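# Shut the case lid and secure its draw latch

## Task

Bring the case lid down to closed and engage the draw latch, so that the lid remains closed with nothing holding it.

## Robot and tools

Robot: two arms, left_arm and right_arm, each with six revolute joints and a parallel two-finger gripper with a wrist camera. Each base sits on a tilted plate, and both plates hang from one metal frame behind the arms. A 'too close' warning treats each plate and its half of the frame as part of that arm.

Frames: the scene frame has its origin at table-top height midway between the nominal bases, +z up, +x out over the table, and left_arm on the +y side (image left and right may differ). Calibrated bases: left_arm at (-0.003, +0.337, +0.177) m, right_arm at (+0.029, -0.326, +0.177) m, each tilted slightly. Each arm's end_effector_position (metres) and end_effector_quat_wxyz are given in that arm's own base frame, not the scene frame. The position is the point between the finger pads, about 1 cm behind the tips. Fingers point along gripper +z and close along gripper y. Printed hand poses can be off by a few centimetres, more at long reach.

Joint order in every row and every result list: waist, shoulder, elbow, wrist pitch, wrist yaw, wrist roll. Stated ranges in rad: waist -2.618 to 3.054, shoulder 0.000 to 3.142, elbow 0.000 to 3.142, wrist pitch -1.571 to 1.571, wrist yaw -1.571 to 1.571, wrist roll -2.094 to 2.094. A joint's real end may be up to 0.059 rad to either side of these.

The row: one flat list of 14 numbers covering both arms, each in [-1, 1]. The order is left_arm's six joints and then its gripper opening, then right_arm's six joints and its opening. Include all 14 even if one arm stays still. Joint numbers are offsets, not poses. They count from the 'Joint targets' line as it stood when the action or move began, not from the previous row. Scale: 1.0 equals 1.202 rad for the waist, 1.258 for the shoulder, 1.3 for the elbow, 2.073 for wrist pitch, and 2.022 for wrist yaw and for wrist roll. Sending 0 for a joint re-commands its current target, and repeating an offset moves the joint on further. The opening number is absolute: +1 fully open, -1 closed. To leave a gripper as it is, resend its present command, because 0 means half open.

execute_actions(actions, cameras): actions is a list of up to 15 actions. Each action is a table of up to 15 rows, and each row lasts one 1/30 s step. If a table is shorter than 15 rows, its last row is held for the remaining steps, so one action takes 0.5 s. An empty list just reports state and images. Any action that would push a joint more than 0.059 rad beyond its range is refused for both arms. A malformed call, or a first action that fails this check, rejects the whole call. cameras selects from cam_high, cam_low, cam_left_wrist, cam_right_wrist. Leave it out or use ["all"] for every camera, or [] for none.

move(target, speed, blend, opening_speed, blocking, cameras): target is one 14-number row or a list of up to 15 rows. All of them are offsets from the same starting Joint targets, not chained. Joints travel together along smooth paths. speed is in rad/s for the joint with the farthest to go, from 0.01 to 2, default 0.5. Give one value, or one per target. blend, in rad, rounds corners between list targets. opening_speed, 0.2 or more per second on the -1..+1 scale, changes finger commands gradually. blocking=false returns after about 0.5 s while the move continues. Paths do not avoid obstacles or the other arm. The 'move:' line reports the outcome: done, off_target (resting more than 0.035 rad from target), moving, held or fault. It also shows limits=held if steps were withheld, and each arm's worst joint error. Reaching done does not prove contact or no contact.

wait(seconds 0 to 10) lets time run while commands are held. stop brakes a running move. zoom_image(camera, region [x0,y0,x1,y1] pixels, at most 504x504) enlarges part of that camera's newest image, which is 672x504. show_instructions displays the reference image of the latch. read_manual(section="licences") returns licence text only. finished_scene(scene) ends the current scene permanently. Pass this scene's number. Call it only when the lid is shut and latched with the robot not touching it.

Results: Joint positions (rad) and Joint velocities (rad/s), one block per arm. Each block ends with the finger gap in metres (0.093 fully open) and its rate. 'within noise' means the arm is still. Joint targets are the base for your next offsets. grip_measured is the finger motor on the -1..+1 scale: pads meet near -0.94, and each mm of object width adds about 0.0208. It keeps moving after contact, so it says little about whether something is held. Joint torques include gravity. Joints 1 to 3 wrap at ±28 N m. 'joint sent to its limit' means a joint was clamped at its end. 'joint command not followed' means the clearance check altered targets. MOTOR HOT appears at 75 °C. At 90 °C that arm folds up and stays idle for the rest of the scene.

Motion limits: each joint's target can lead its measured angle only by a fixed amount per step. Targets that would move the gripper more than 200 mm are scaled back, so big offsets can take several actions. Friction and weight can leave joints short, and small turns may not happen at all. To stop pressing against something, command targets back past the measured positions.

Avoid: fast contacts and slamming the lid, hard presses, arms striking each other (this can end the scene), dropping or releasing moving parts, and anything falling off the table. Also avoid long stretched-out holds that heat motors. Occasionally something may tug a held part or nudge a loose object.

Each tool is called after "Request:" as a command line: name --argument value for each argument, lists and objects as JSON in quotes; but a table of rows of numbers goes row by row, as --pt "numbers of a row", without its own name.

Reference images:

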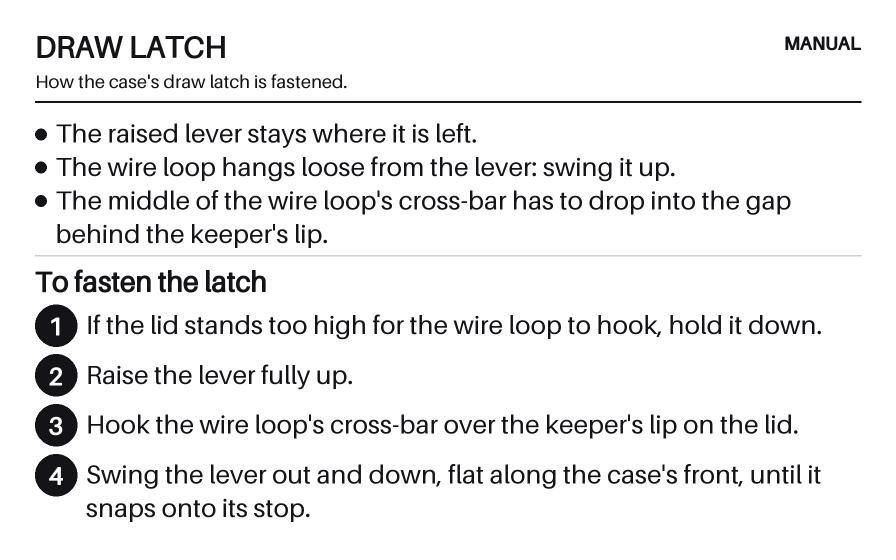

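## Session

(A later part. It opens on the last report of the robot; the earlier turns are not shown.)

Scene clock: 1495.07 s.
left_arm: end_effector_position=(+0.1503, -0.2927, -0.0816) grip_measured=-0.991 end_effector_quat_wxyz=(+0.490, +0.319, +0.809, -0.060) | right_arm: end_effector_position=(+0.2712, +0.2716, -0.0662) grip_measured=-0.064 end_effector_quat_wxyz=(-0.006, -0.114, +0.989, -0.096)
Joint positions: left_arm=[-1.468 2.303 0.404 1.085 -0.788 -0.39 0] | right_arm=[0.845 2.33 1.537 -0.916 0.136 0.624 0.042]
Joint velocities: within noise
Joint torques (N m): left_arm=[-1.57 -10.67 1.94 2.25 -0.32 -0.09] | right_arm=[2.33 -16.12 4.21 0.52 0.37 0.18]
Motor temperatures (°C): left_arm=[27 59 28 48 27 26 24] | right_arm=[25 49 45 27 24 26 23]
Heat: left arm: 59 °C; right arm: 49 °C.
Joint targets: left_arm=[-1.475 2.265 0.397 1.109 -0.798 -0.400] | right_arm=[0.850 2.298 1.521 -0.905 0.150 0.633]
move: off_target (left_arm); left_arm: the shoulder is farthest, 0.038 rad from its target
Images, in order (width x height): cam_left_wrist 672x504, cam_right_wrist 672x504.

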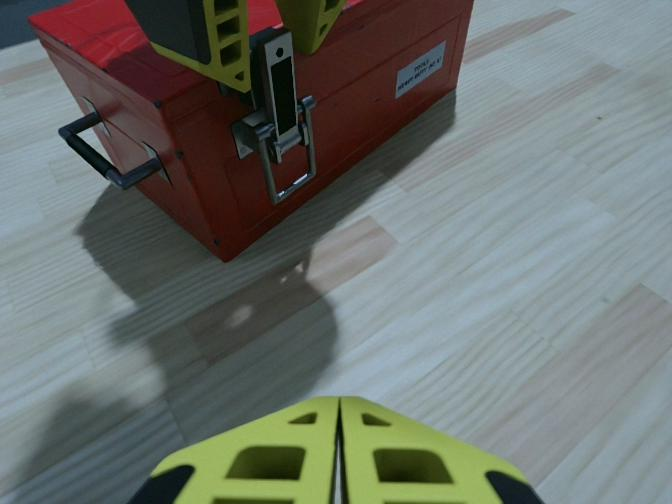

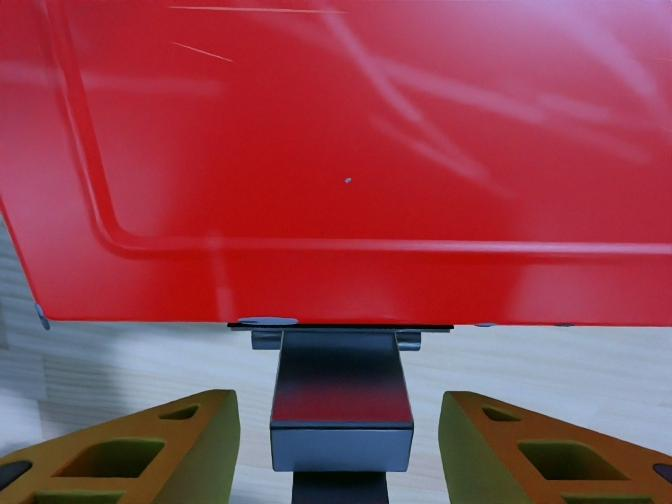

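Request:
move --pt "-0.1628 -0.3536 -0.0335 -0.3081 -0.0573 -0.1148 -1 0.1248 -0.2766 -0.4392 0.2436 0.0742 -0.0757 -0.06" --pt "-0.1628 -0.3536 -0.0335 -0.3081 -0.0573 -0.1148 -1 0.3439 0.1208 -0.6918 0.8648 0.3782 -0.7872 -0.3" --speed 0.6

Scene clock: 1550.30 s.
left_arm: end_effector_position=(+0.1068, -0.2802, -0.0218) grip_measured=-0.991 end_effector_quat_wxyz=(+0.486, +0.325, +0.810, -0.054) | right_arm: end_effector_position=(+0.2269, +0.2732, -0.1100) grip_measured=-0.298 end_effector_quat_wxyz=(-0.346, +0.700, -0.507, +0.364)
Joint positions: left_arm=[-1.664 1.848 0.366 0.477 -0.904 -0.622 0] | right_arm=[1.259 2.436 0.63 0.881 0.902 -0.95 0.031]
Joint velocities: within noise
Joint torques (N m): left_arm=[-1.22 -7.79 3.82 1.64 -0.45 -0.1] | right_arm=[1.37 -8.46 1.73 2.14 0.67 0.05]
Motor temperatures (°C): left_arm=[27 59 28 47 27 26 24] | right_arm=[25 55 40 27 24 26 23]
Heat: left arm: 59 °C; right arm: 55 °C.
Joint targets: left_arm=[-1.670 1.821 0.354 0.471 -0.914 -0.632] | right_arm=[1.264 2.450 0.622 0.887 0.914 -0.959]
move: done

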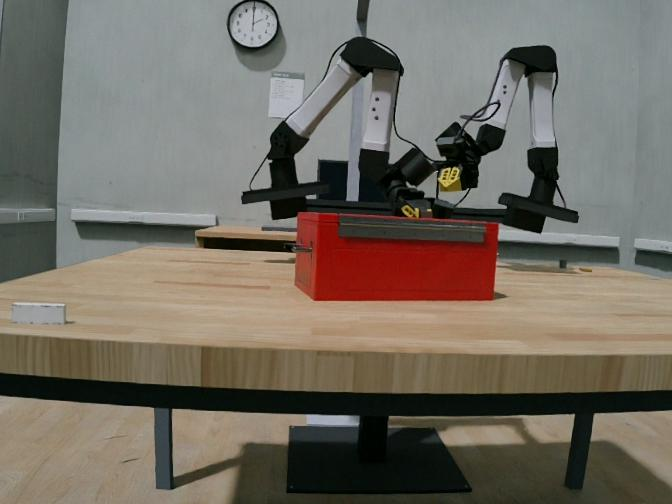

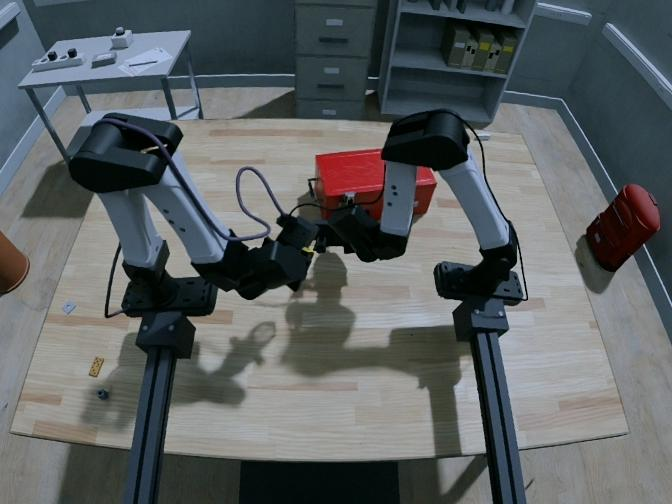

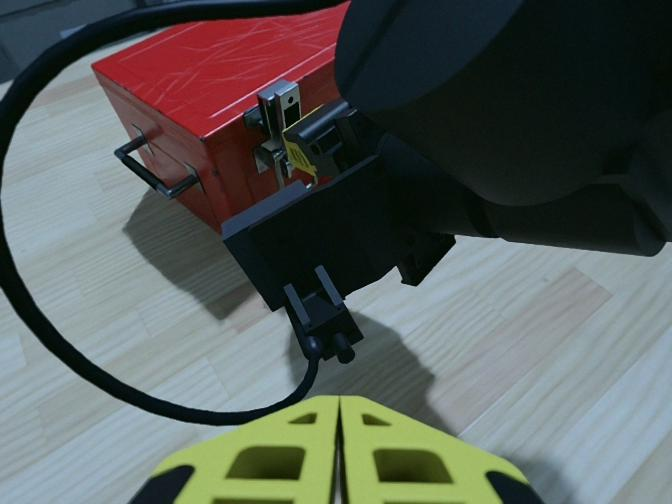

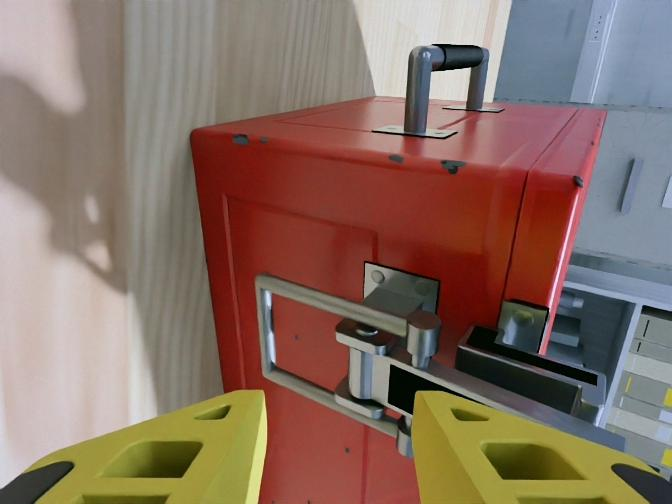

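Request:
move --target '[0,0,0,0,0,0,-1,0,0.2147,-0.0003,0.1306,0.0002,0,-0.3]' --speed 0.4

Scene clock: 1554.63 s.
left_arm: end_effector_position=(+0.1068, -0.2801, -0.0219) grip_measured=-0.991 end_effector_quat_wxyz=(+0.486, +0.325, +0.810, -0.054) | right_arm: end_effector_position=(+0.2180, +0.2450, -0.1614) grip_measured=-0.298 end_effector_quat_wxyz=(-0.345, +0.700, -0.507, +0.366)
Joint positions: left_arm=[-1.664 1.848 0.366 0.476 -0.904 -0.622 0] | right_arm=[1.259 2.708 0.63 1.151 0.904 -0.95 0.031]
Joint velocities: within noise
Joint torques (N m): left_arm=[-1.26 -7.75 3.81 1.65 -0.44 -0.09] | right_arm=[1.35 -8.7 0.16 2.13 0.66 0.06]
Motor temperatures (°C): left_arm=[27 59 28 46 27 26 24] | right_arm=[25 53 40 27 24 26 23]
Heat: left arm: 59 °C; right arm: 53 °C.
Joint targets: left_arm=[-1.670 1.821 0.354 0.471 -0.914 -0.632] | right_arm=[1.264 2.720 0.621 1.158 0.915 -0.959]
move: done

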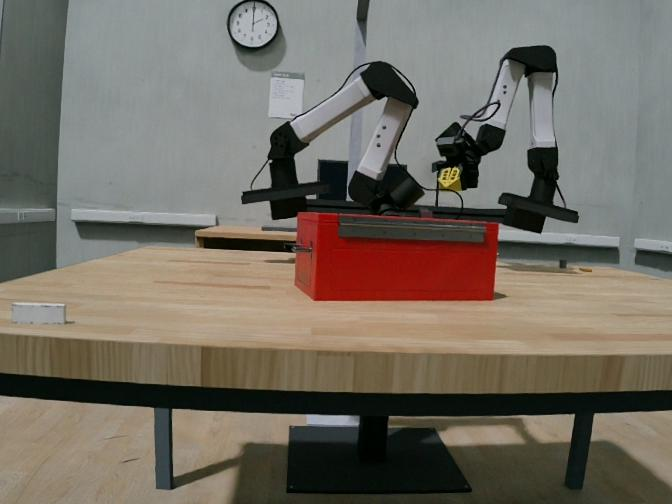

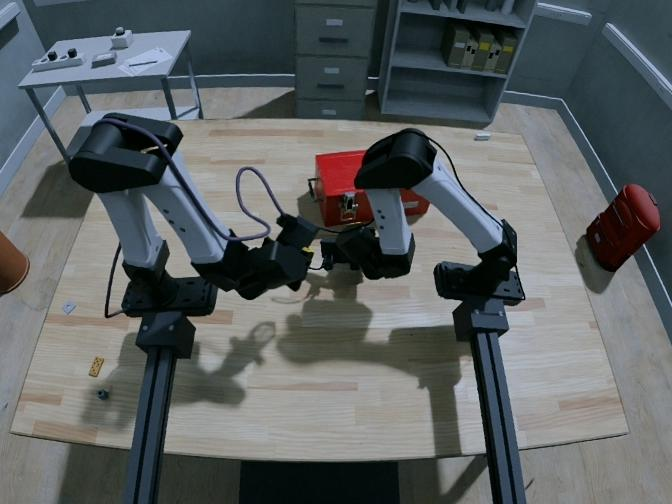

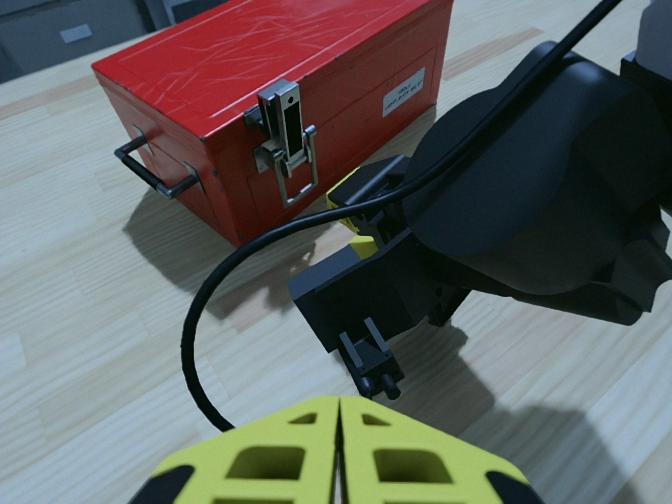

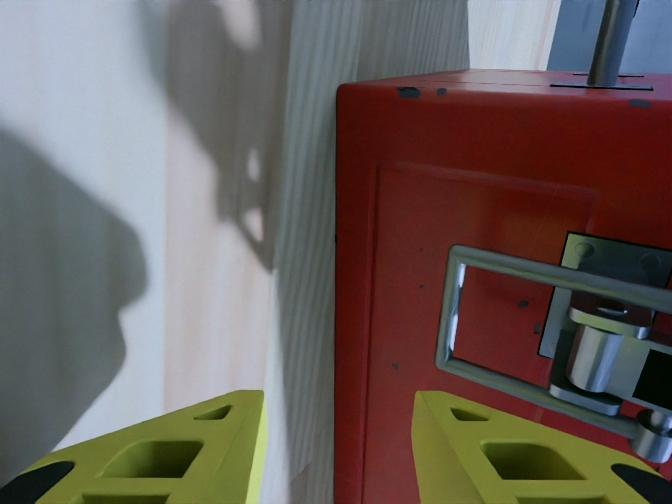

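Request:
zoom_image --camera "cam_right_wrist" --region '[400, 220, 672, 480]'

Scaled by 1.853 from the camera's 672x504 image, which has a finer 960x720 frame.

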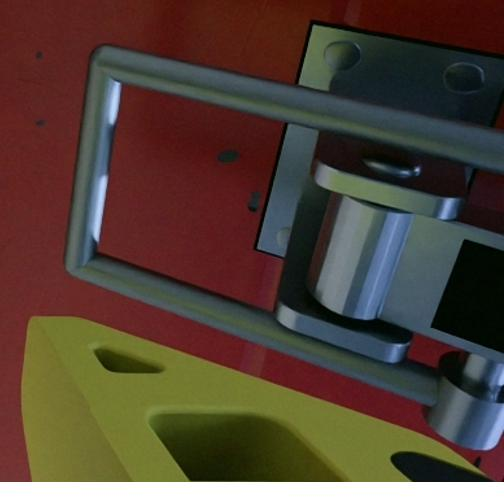

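Request:
move --target '[0,0,0,0,0,0,-1,-0.1404,-0.0483,0.0275,0.0255,-0.0544,-0.0969,-0.3]' --speed 0.3 --cameras '["cam_left_wrist","cam_right_wrist"]'

Request:
zoom_image --camera "cam_right_wrist" --region '[200, 200, 500, 500]'

Scene clock: 1580.97 s.
left_arm: end_effector_position=(+0.1068, -0.2801, -0.0219) grip_measured=-0.991 end_effector_quat_wxyz=(+0.486, +0.324, +0.810, -0.054) | right_arm: end_effector_position=(+0.2577, +0.2351, -0.1563) grip_measured=-0.298 end_effector_quat_wxyz=(-0.320, +0.710, -0.500, +0.380)
Joint positions: left_arm=[-1.664 1.848 0.366 0.476 -0.904 -0.622 0] | right_arm=[1.101 2.686 0.648 1.199 0.822 -1.145 0.031]
Joint velocities: within noise
Joint torques (N m): left_arm=[-1.22 -7.75 3.79 1.66 -0.43 -0.1] | right_arm=[0.79 -12.75 1.8 2.35 0.28 0.07]
Motor temperatures (°C): left_arm=[27 57 28 44 27 26 24] | right_arm=[24 50 38 29 24 26 23]
Heat: left arm: 57 °C; right arm: 50 °C.
Joint targets: left_arm=[-1.670 1.821 0.354 0.471 -0.914 -0.632] | right_arm=[1.095 2.660 0.657 1.211 0.805 -1.155]
move: done
Images, in order (width x height): cam_left_wrist 672x504, cam_right_wrist 672x504.

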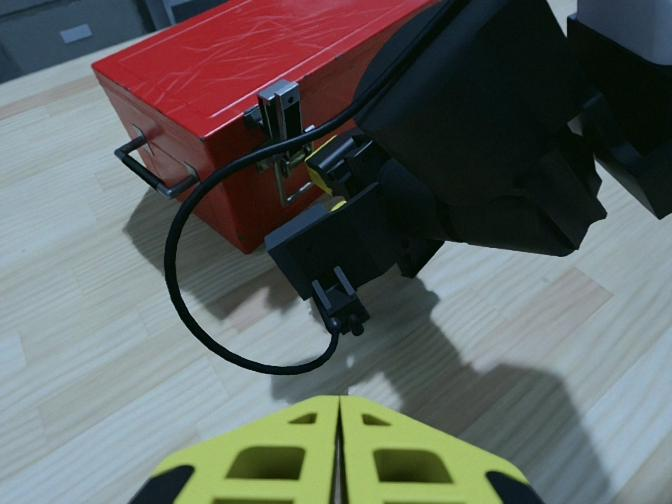

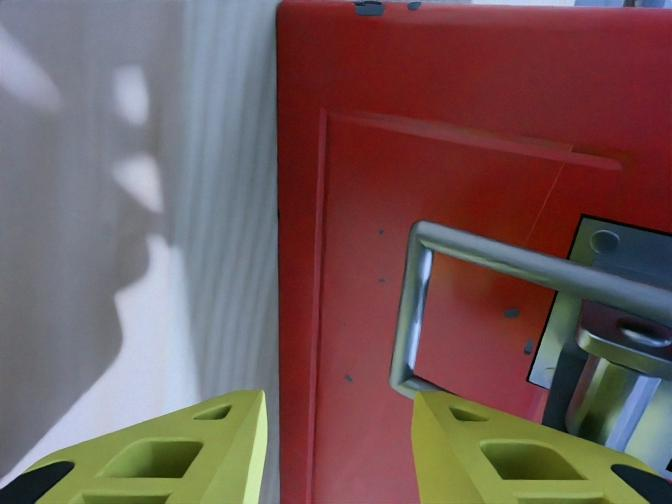

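Scaled by 1.680 from the camera's 672x504 image, which has a finer 960x720 frame.

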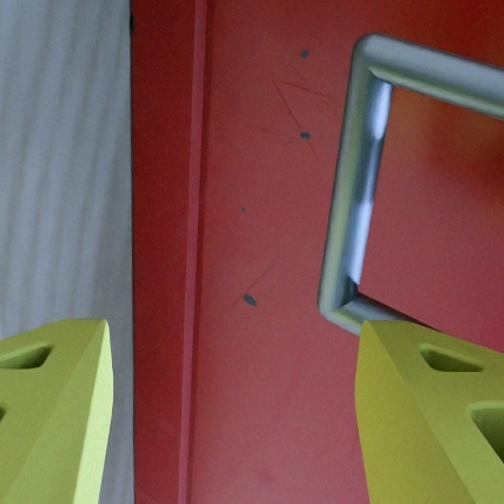

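Request:
move --target '[0,0,0,0,0,0,-1,0.0043,-0.0493,0.0406,-0.0570,0.0018,0.0015,-0.3]' --speed 0.3 --cameras '["cam_left_wrist","cam_right_wrist"]'

Request:
zoom_image --camera "cam_right_wrist" --region '[200, 200, 500, 500]'

Scene clock: 1594.53 s.
left_arm: end_effector_position=(+0.1068, -0.2801, -0.0219) grip_measured=-0.991 end_effector_quat_wxyz=(+0.486, +0.324, +0.810, -0.054) | right_arm: end_effector_position=(+0.2600, +0.2399, -0.1554) grip_measured=-0.299 end_effector_quat_wxyz=(-0.296, +0.722, -0.494, +0.383)
Joint positions: left_arm=[-1.664 1.848 0.366 0.476 -0.904 -0.622 0] | right_arm=[1.101 2.637 0.676 1.066 0.821 -1.145 0.031]
Joint velocities: within noise
Joint torques (N m): left_arm=[-1.28 -7.75 3.78 1.65 -0.44 -0.09] | right_arm=[1.21 -14.24 4 2.42 0.34 0.08]
Motor temperatures (°C): left_arm=[27 57 28 44 27 26 24] | right_arm=[24 52 38 31 24 26 23]
Heat: left arm: 57 °C; right arm: 52 °C.
Joint targets: left_arm=[-1.670 1.821 0.354 0.471 -0.914 -0.632] | right_arm=[1.100 2.598 0.710 1.093 0.809 -1.151]
move: off_target (right_arm); right_arm: the shoulder is farthest, 0.039 rad from its target
Images, in order (width x height): cam_left_wrist 672x504, cam_right_wrist 672x504.

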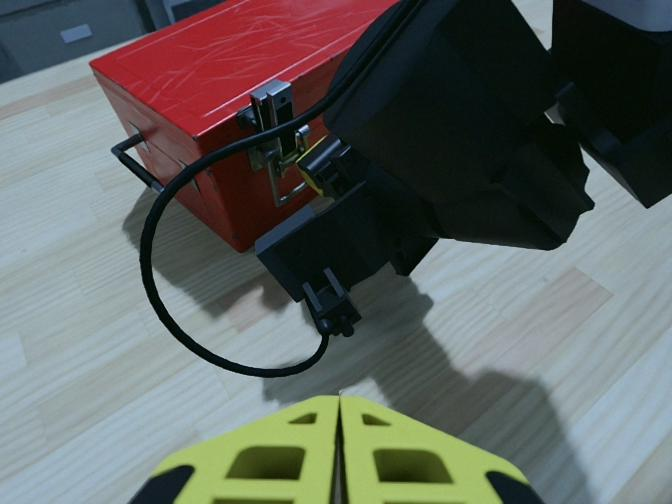

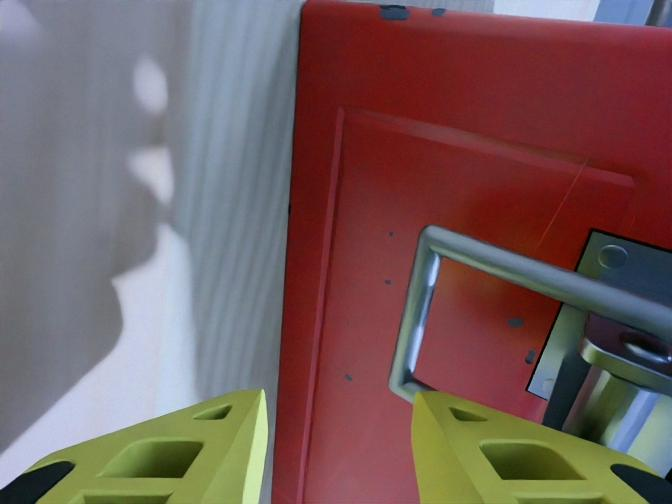

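Scaled by 1.680 from the camera's 672x504 image, which has a finer 960x720 frame.

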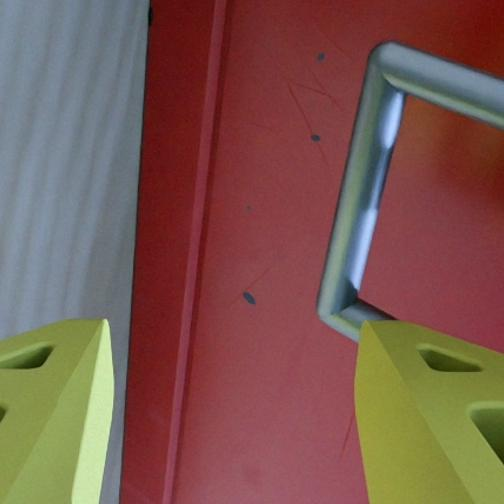

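Request:
zoom_image --camera "cam_left_wrist" --region '[200, 60, 420, 260]'

Request:
zoom_image --camera "cam_high" --region '[270, 120, 450, 300]'

Scaled by 2.291 from the camera's 672x504 image, which has a finer 960x720 frame.

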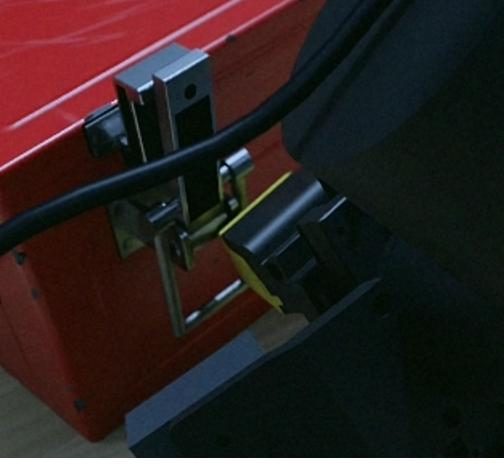

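This scene's latest camera images include none from cam_high. They are from: cam_left_wrist, cam_right_wrist. cam_high's image comes with the result of a call that names it in "cameras".

Request:
move --target '[0,0,0,0,0,0,-1,0.0682,-0.0658,-0.0571,-0.0365,0.0274,0.0458,-0.3]' --speed 0.3 --cameras '["cam_left_wrist","cam_right_wrist"]'

Request:
zoom_image --camera "cam_right_wrist" --region '[200, 200, 500, 500]'

Request:
zoom_image --camera "cam_left_wrist" --region '[200, 60, 420, 260]'

Scene clock: 1620.77 s.
left_arm: end_effector_position=(+0.1068, -0.2801, -0.0219) grip_measured=-0.991 end_effector_quat_wxyz=(+0.485, +0.325, +0.810, -0.054) | right_arm: end_effector_position=(+0.2457, +0.2637, -0.1282) grip_measured=-0.299 end_effector_quat_wxyz=(-0.338, +0.708, -0.498, +0.369)
Joint positions: left_arm=[-1.664 1.848 0.366 0.476 -0.904 -0.622 0] | right_arm=[1.18 2.538 0.645 1.032 0.851 -1.068 0.031]
Joint velocities: within noise
Joint torques (N m): left_arm=[-1.25 -7.75 3.85 1.65 -0.45 -0.09] | right_arm=[1.35 -12.45 1.2 1.99 0.62 0.18]
Motor temperatures (°C): left_arm=[27 56 29 43 27 26 24] | right_arm=[24 54 38 33 24 26 23]
Heat: left arm: 56 °C; right arm: 54 °C.
Joint targets: left_arm=[-1.670 1.821 0.354 0.471 -0.914 -0.632] | right_arm=[1.182 2.515 0.636 1.017 0.864 -1.059]
move: done
Images, in order (width x height): cam_left_wrist 672x504, cam_right_wrist 672x504.

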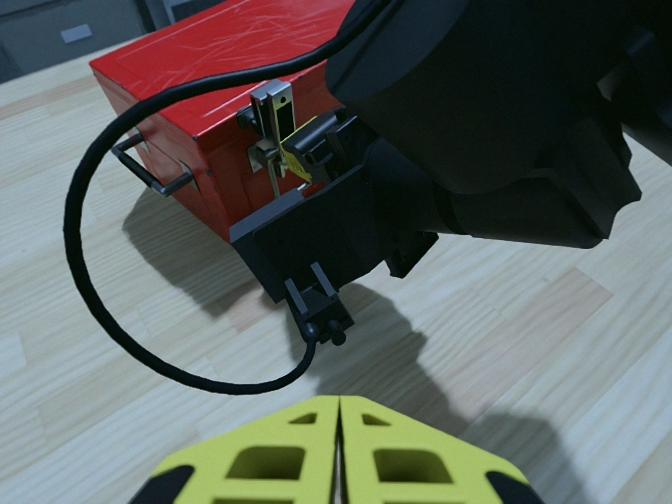

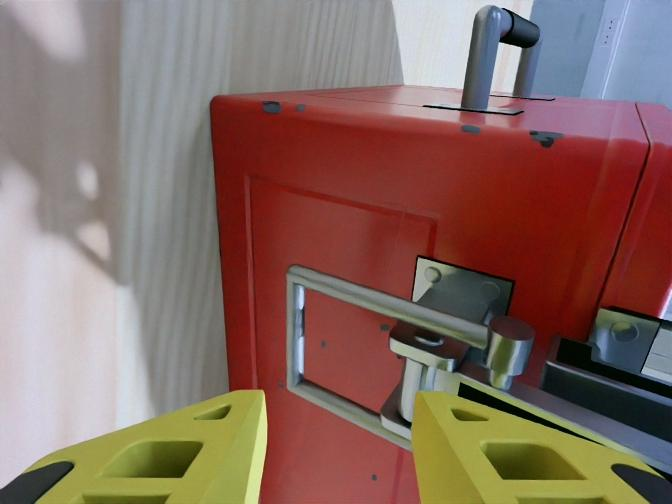

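Scaled by 1.680 from the camera's 672x504 image, which has a finer 960x720 frame.

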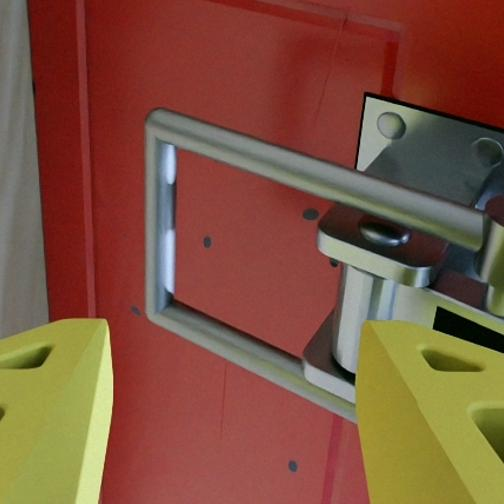

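Scaled by 2.291 from the camera's 672x504 image, which has a finer 960x720 frame.

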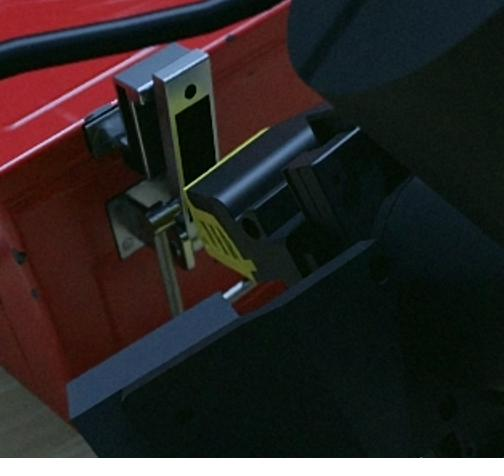

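Request:
move --target '[0,0,0,0,0,0,-1,-0.0253,0.0661,0.0102,0.0463,-0.0101,-0.0176,-0.3]' --speed 0.3 --cameras '["cam_right_wrist"]'

Request:
zoom_image --camera "cam_right_wrist" --region '[200, 200, 500, 500]'

Scene clock: 1637.70 s.
left_arm: end_effector_position=(+0.1068, -0.2801, -0.0219) grip_measured=-0.991 end_effector_quat_wxyz=(+0.485, +0.325, +0.810, -0.054) | right_arm: end_effector_position=(+0.2510, +0.2571, -0.1338) grip_measured=-0.299 end_effector_quat_wxyz=(-0.342, +0.700, -0.503, +0.373)
Joint positions: left_arm=[-1.664 1.848 0.366 0.476 -0.904 -0.622 0] | right_arm=[1.158 2.584 0.645 1.106 0.852 -1.085 0.031]
Joint velocities: within noise
Joint torques (N m): left_arm=[-1.22 -7.72 3.81 1.67 -0.44 -0.1] | right_arm=[0.7 -8.76 1.98 2.27 0.38 0.05]
Motor temperatures (°C): left_arm=[27 55 29 43 27 26 24] | right_arm=[24 51 37 32 24 26 23]
Heat: left arm: 55 °C; right arm: 51 °C.
Joint targets: left_arm=[-1.670 1.821 0.354 0.471 -0.914 -0.632] | right_arm=[1.152 2.598 0.649 1.113 0.844 -1.094]
move: done
Images, in order (width x height): cam_right_wrist 672x504.

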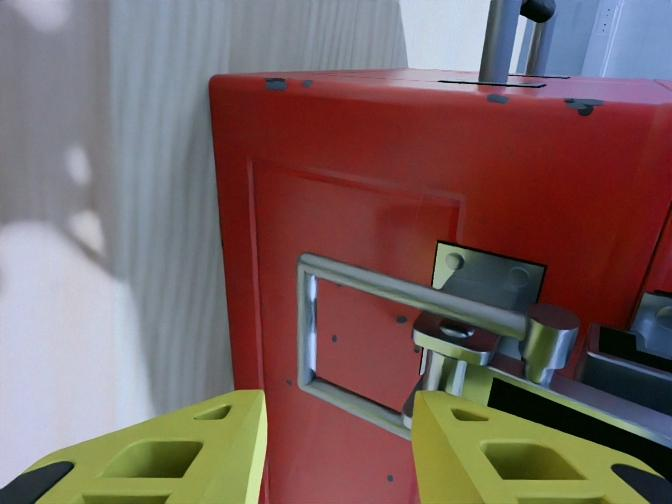

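Scaled by 1.680 from the camera's 672x504 image, which has a finer 960x720 frame.

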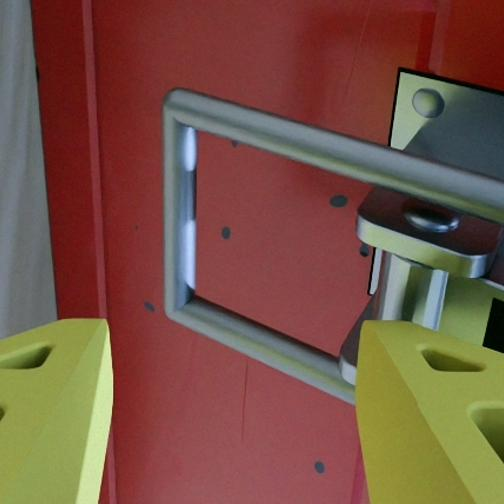

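Request:
move --target '[0,0,0,0,0,0,-1,-0.0681,0.0845,0.0698,0.0376,-0.0280,-0.0415,-0.3]' --speed 0.3 --cameras '["cam_left_wrist","cam_right_wrist"]'

Request:
zoom_image --camera "cam_right_wrist" --region '[200, 200, 500, 500]'

Scene clock: 1646.90 s.
left_arm: end_effector_position=(+0.1068, -0.2801, -0.0219) grip_measured=-0.991 end_effector_quat_wxyz=(+0.485, +0.325, +0.810, -0.054) | right_arm: end_effector_position=(+0.2670, +0.2529, -0.1597) grip_measured=-0.299 end_effector_quat_wxyz=(-0.327, +0.713, -0.495, +0.373)
Joint positions: left_arm=[-1.664 1.848 0.366 0.476 -0.904 -0.622 0] | right_arm=[1.091 2.691 0.713 1.164 0.796 -1.168 0.031]
Joint velocities: within noise
Joint torques (N m): left_arm=[-1.29 -7.76 3.81 1.66 -0.45 -0.1] | right_arm=[-0.39 -9.24 3.45 2.54 0.33 0.05]
Motor temperatures (°C): left_arm=[27 55 29 42 27 26 24] | right_arm=[24 50 37 33 24 26 23]
Heat: left arm: 55 °C; right arm: 50 °C.
Joint targets: left_arm=[-1.670 1.821 0.354 0.471 -0.914 -0.632] | right_arm=[1.070 2.704 0.740 1.191 0.787 -1.178]
move: done
Images, in order (width x height): cam_left_wrist 672x504, cam_right_wrist 672x504.

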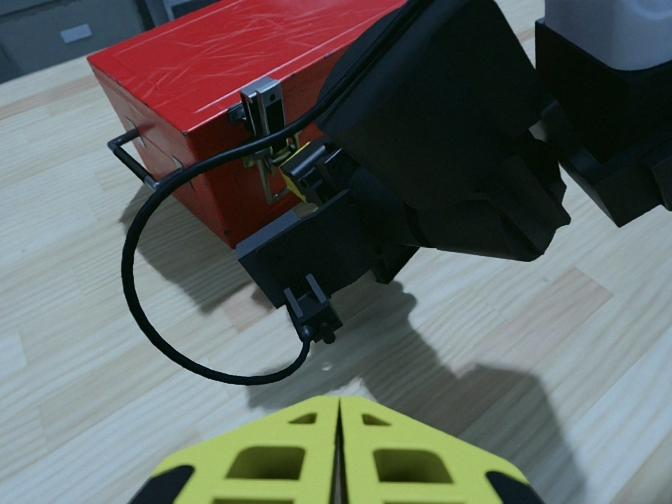

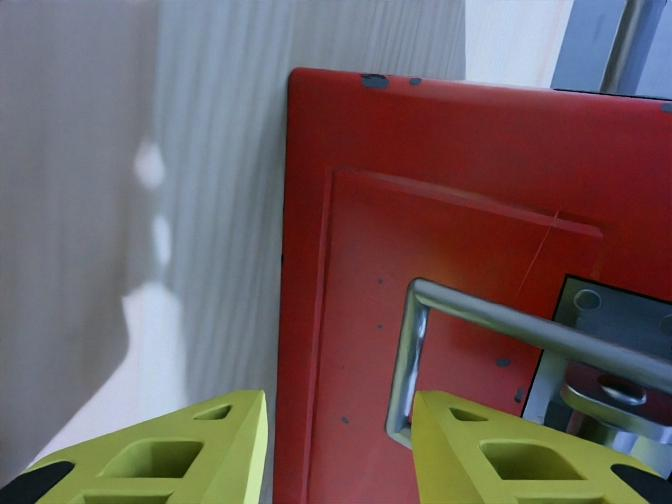

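Scaled by 1.680 from the camera's 672x504 image, which has a finer 960x720 frame.

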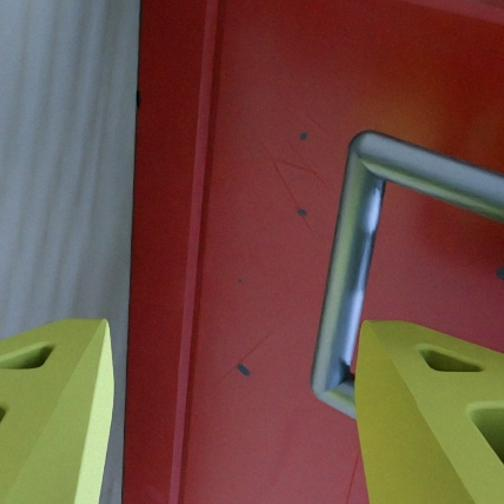

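Request:
move --target '[0,0,0,0,0,0,-1,0.0426,-0.0878,-0.0494,-0.0409,0.0179,0.0248,-0.3]' --speed 0.3 --cameras '["cam_right_wrist"]'

Request:
zoom_image --camera "cam_right_wrist" --region '[200, 200, 500, 500]'

Scene clock: 1656.23 s.
left_arm: end_effector_position=(+0.1068, -0.2801, -0.0219) grip_measured=-0.991 end_effector_quat_wxyz=(+0.485, +0.325, +0.810, -0.054) | right_arm: end_effector_position=(+0.2607, +0.2581, -0.1458) grip_measured=-0.299 end_effector_quat_wxyz=(-0.332, +0.713, -0.496, +0.368)
Joint positions: left_arm=[-1.664 1.848 0.366 0.476 -0.904 -0.622 0] | right_arm=[1.117 2.623 0.682 1.116 0.804 -1.138 0.031]
Joint velocities: within noise
Joint torques (N m): left_arm=[-1.25 -7.77 3.78 1.65 -0.44 -0.1] | right_arm=[1.52 -13.37 1.11 2.09 0.65 0.22]
Motor temperatures (°C): left_arm=[27 55 29 42 27 26 24] | right_arm=[24 50 37 34 24 26 23]
Heat: left arm: 55 °C; right arm: 50 °C.
Joint targets: left_arm=[-1.670 1.821 0.354 0.471 -0.914 -0.632] | right_arm=[1.121 2.594 0.675 1.106 0.823 -1.128]
move: done
Images, in order (width x height): cam_right_wrist 672x504.

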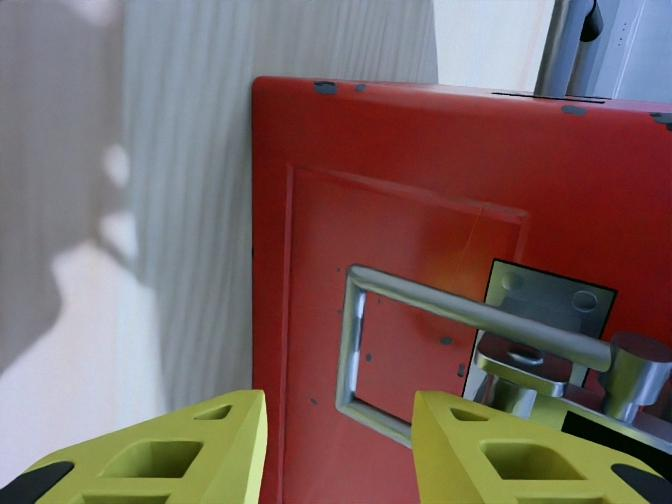

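Scaled by 1.680 from the camera's 672x504 image, which has a finer 960x720 frame.

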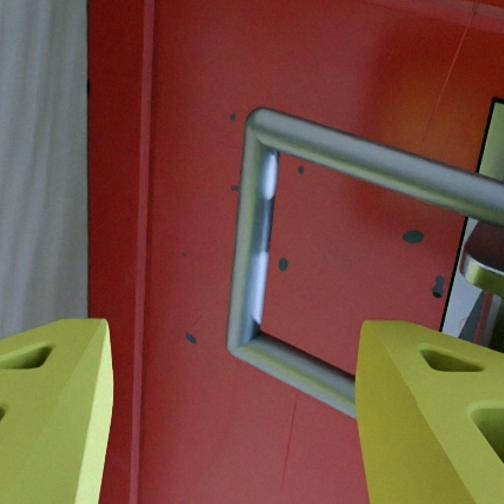

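Request:
move --target '[0,0,0,0,0,0,-1,-0.0593,0.0718,0.0631,0.0298,-0.0249,-0.0356,-0.3]' --speed 0.25 --cameras '["cam_left_wrist","cam_right_wrist"]'

Request:
zoom_image --camera "cam_right_wrist" --region '[200, 200, 500, 500]'

Scene clock: 1666.97 s.
left_arm: end_effector_position=(+0.1068, -0.2801, -0.0219) grip_measured=-0.991 end_effector_quat_wxyz=(+0.485, +0.325, +0.810, -0.054) | right_arm: end_effector_position=(+0.2754, +0.2586, -0.1555) grip_measured=-0.299 end_effector_quat_wxyz=(-0.328, +0.715, -0.494, +0.371)
Joint positions: left_arm=[-1.664 1.848 0.366 0.476 -0.904 -0.622 0] | right_arm=[1.072 2.67 0.732 1.142 0.777 -1.19 0.031]
Joint velocities: within noise
Joint torques (N m): left_arm=[-1.24 -7.76 3.77 1.66 -0.45 -0.08] | right_arm=[-0.36 -9.31 3.62 2.56 0.37 0.02]
Motor temperatures (°C): left_arm=[27 55 29 42 27 26 24] | right_arm=[24 52 37 34 24 26 23]
Heat: left arm: 55 °C; right arm: 52 °C.
Joint targets: left_arm=[-1.670 1.821 0.354 0.471 -0.914 -0.632] | right_arm=[1.050 2.684 0.757 1.168 0.773 -1.200]
move: done
Images, in order (width x height): cam_left_wrist 672x504, cam_right_wrist 672x504.

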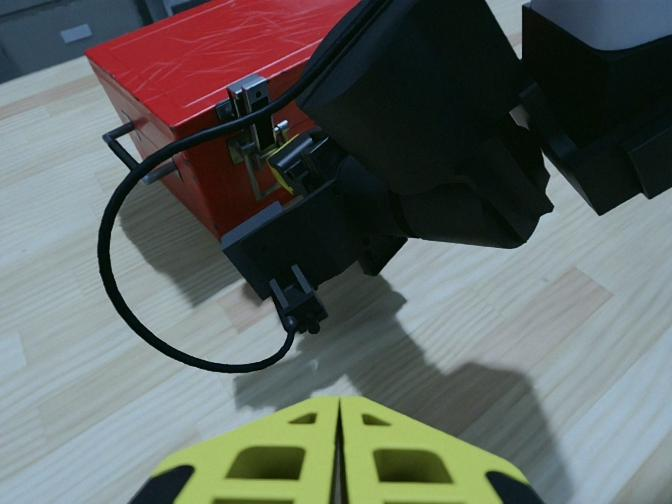

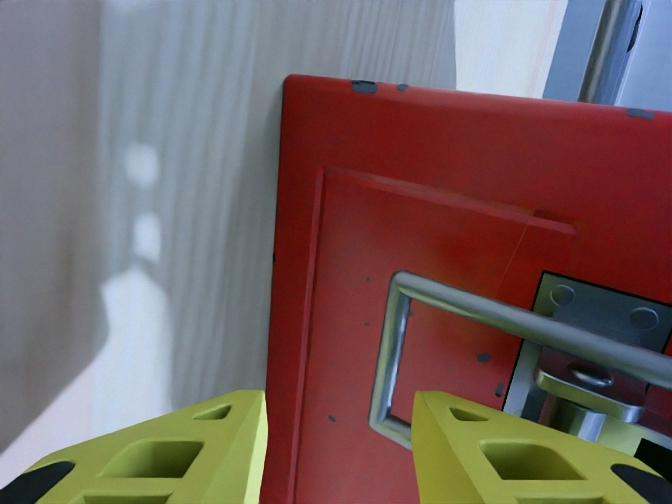

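Scaled by 1.680 from the camera's 672x504 image, which has a finer 960x720 frame.

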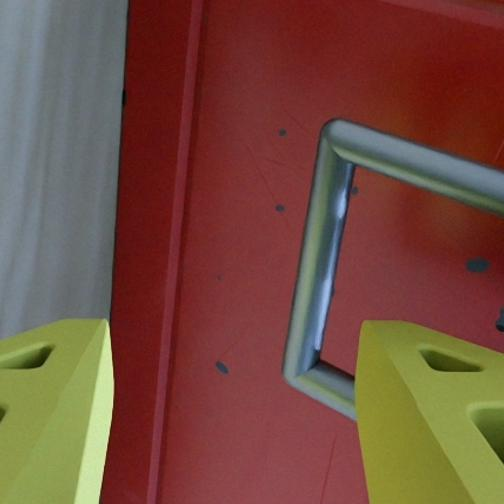

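Request:
move --pt "0 0 0 0 0 0 -1 0.0593 -0.0718 -0.0631 -0.0298 0.0249 0.0356 -0.3" --pt "0 0 0 0 0 0 -1 0.0657 0.1125 -0.0117 0.1683 0.0575 -0.0543 -0.6" --speed 0.3 --cameras '["cam_left_wrist","cam_right_wrist"]'

Request:
zoom_image --camera "cam_right_wrist" --region '[200, 200, 500, 500]'

Scene clock: 1684.57 s.
left_arm: end_effector_position=(+0.1068, -0.2801, -0.0219) grip_measured=-0.991 end_effector_quat_wxyz=(+0.485, +0.325, +0.810, -0.054) | right_arm: end_effector_position=(+0.2709, +0.2649, -0.1416) grip_measured=-0.598 end_effector_quat_wxyz=(-0.400, +0.672, -0.470, +0.409)
Joint positions: left_arm=[-1.664 1.848 0.366 0.476 -0.904 -0.622 0] | right_arm=[1.123 2.81 0.731 1.511 0.876 -1.301 0.016]
Joint velocities: within noise
Joint torques (N m): left_arm=[-1.24 -7.75 3.82 1.67 -0.45 -0.08] | right_arm=[1.72 -9.09 1.88 2.44 0.49 0.04]
Motor temperatures (°C): left_arm=[27 54 29 41 27 26 24] | right_arm=[24 50 37 36 24 26 23]
Heat: left arm: 54 °C; right arm: 50 °C.
Joint targets: left_arm=[-1.670 1.821 0.354 0.471 -0.914 -0.632] | right_arm=[1.129 2.826 0.742 1.517 0.889 -1.310]
move: done
Images, in order (width x height): cam_left_wrist 672x504, cam_right_wrist 672x504.

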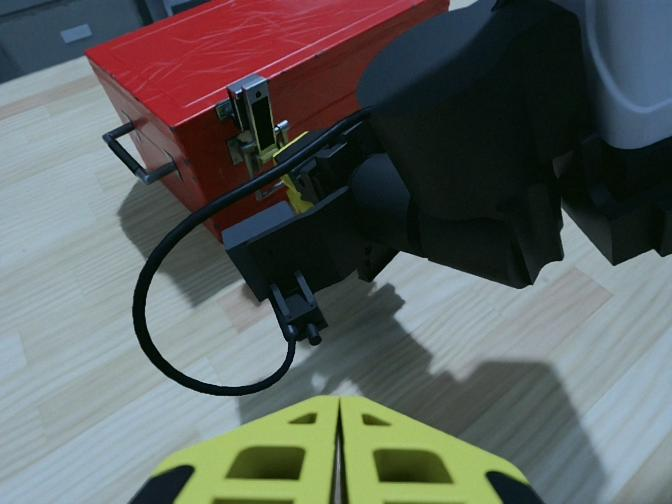

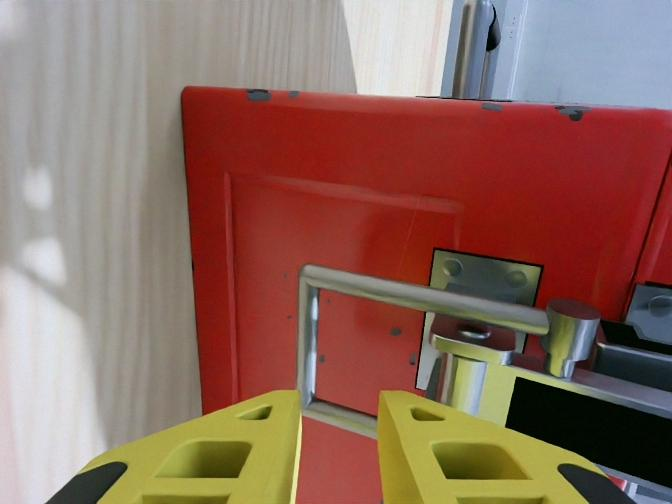

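Scaled by 1.680 from the camera's 672x504 image, which has a finer 960x720 frame.

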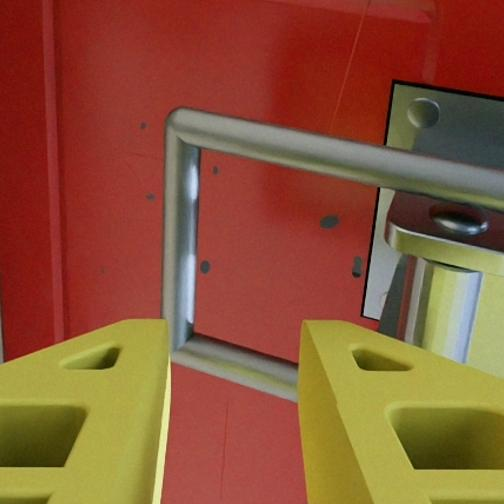

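Request:
move --target '[0,0,0,0,0,0,-1,-0.0092,0.0303,0.0336,0.0007,-0.0044,-0.0043,-0.65]' --speed 0.3 --cameras '["cam_left_wrist","cam_right_wrist"]'

Request:
zoom_image --camera "cam_right_wrist" --region '[200, 200, 500, 500]'

Scene clock: 1695.73 s.
left_arm: end_effector_position=(+0.1068, -0.2801, -0.0219) grip_measured=-0.991 end_effector_quat_wxyz=(+0.485, +0.325, +0.810, -0.054) | right_arm: end_effector_position=(+0.2734, +0.2700, -0.1499) grip_measured=-0.648 end_effector_quat_wxyz=(-0.403, +0.671, -0.468, +0.410)
Joint positions: left_arm=[-1.664 1.848 0.366 0.476 -0.904 -0.622 0] | right_arm=[1.123 2.847 0.775 1.513 0.877 -1.309 0.014]
Joint velocities: within noise
Joint torques (N m): left_arm=[-1.31 -7.75 3.81 1.66 -0.45 -0.09] | right_arm=[0.9 -9.2 1.78 2.48 0.41 0.04]
Motor temperatures (°C): left_arm=[27 54 29 41 27 26 24] | right_arm=[24 49 36 36 24 26 23]
Heat: left arm: 54 °C; right arm: 49 °C.
Joint targets: left_arm=[-1.670 1.821 0.354 0.471 -0.914 -0.632] | right_arm=[1.118 2.864 0.786 1.518 0.880 -1.318]
move: done
Images, in order (width x height): cam_left_wrist 672x504, cam_right_wrist 672x504.

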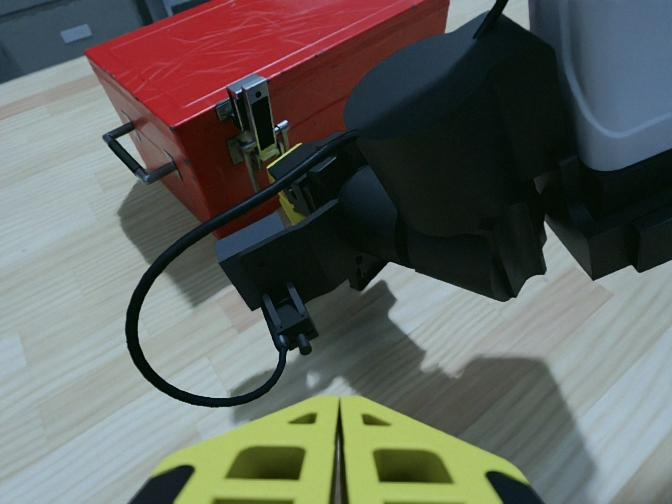

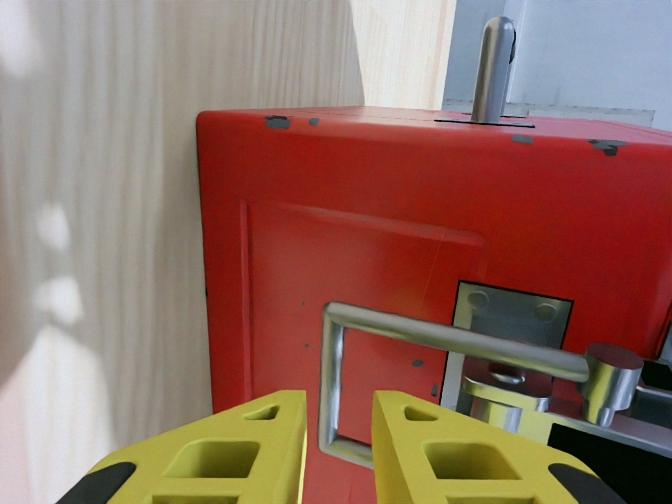

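Scaled by 1.680 from the camera's 672x504 image, which has a finer 960x720 frame.

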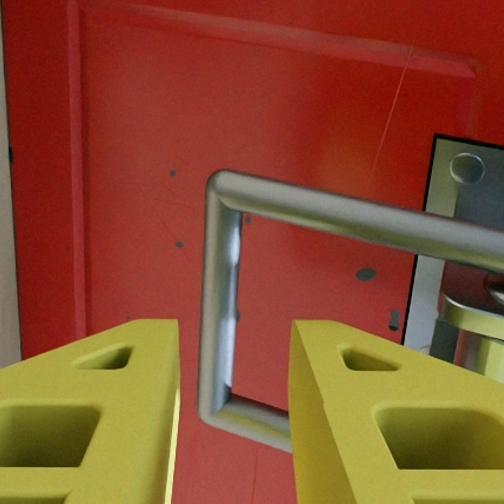

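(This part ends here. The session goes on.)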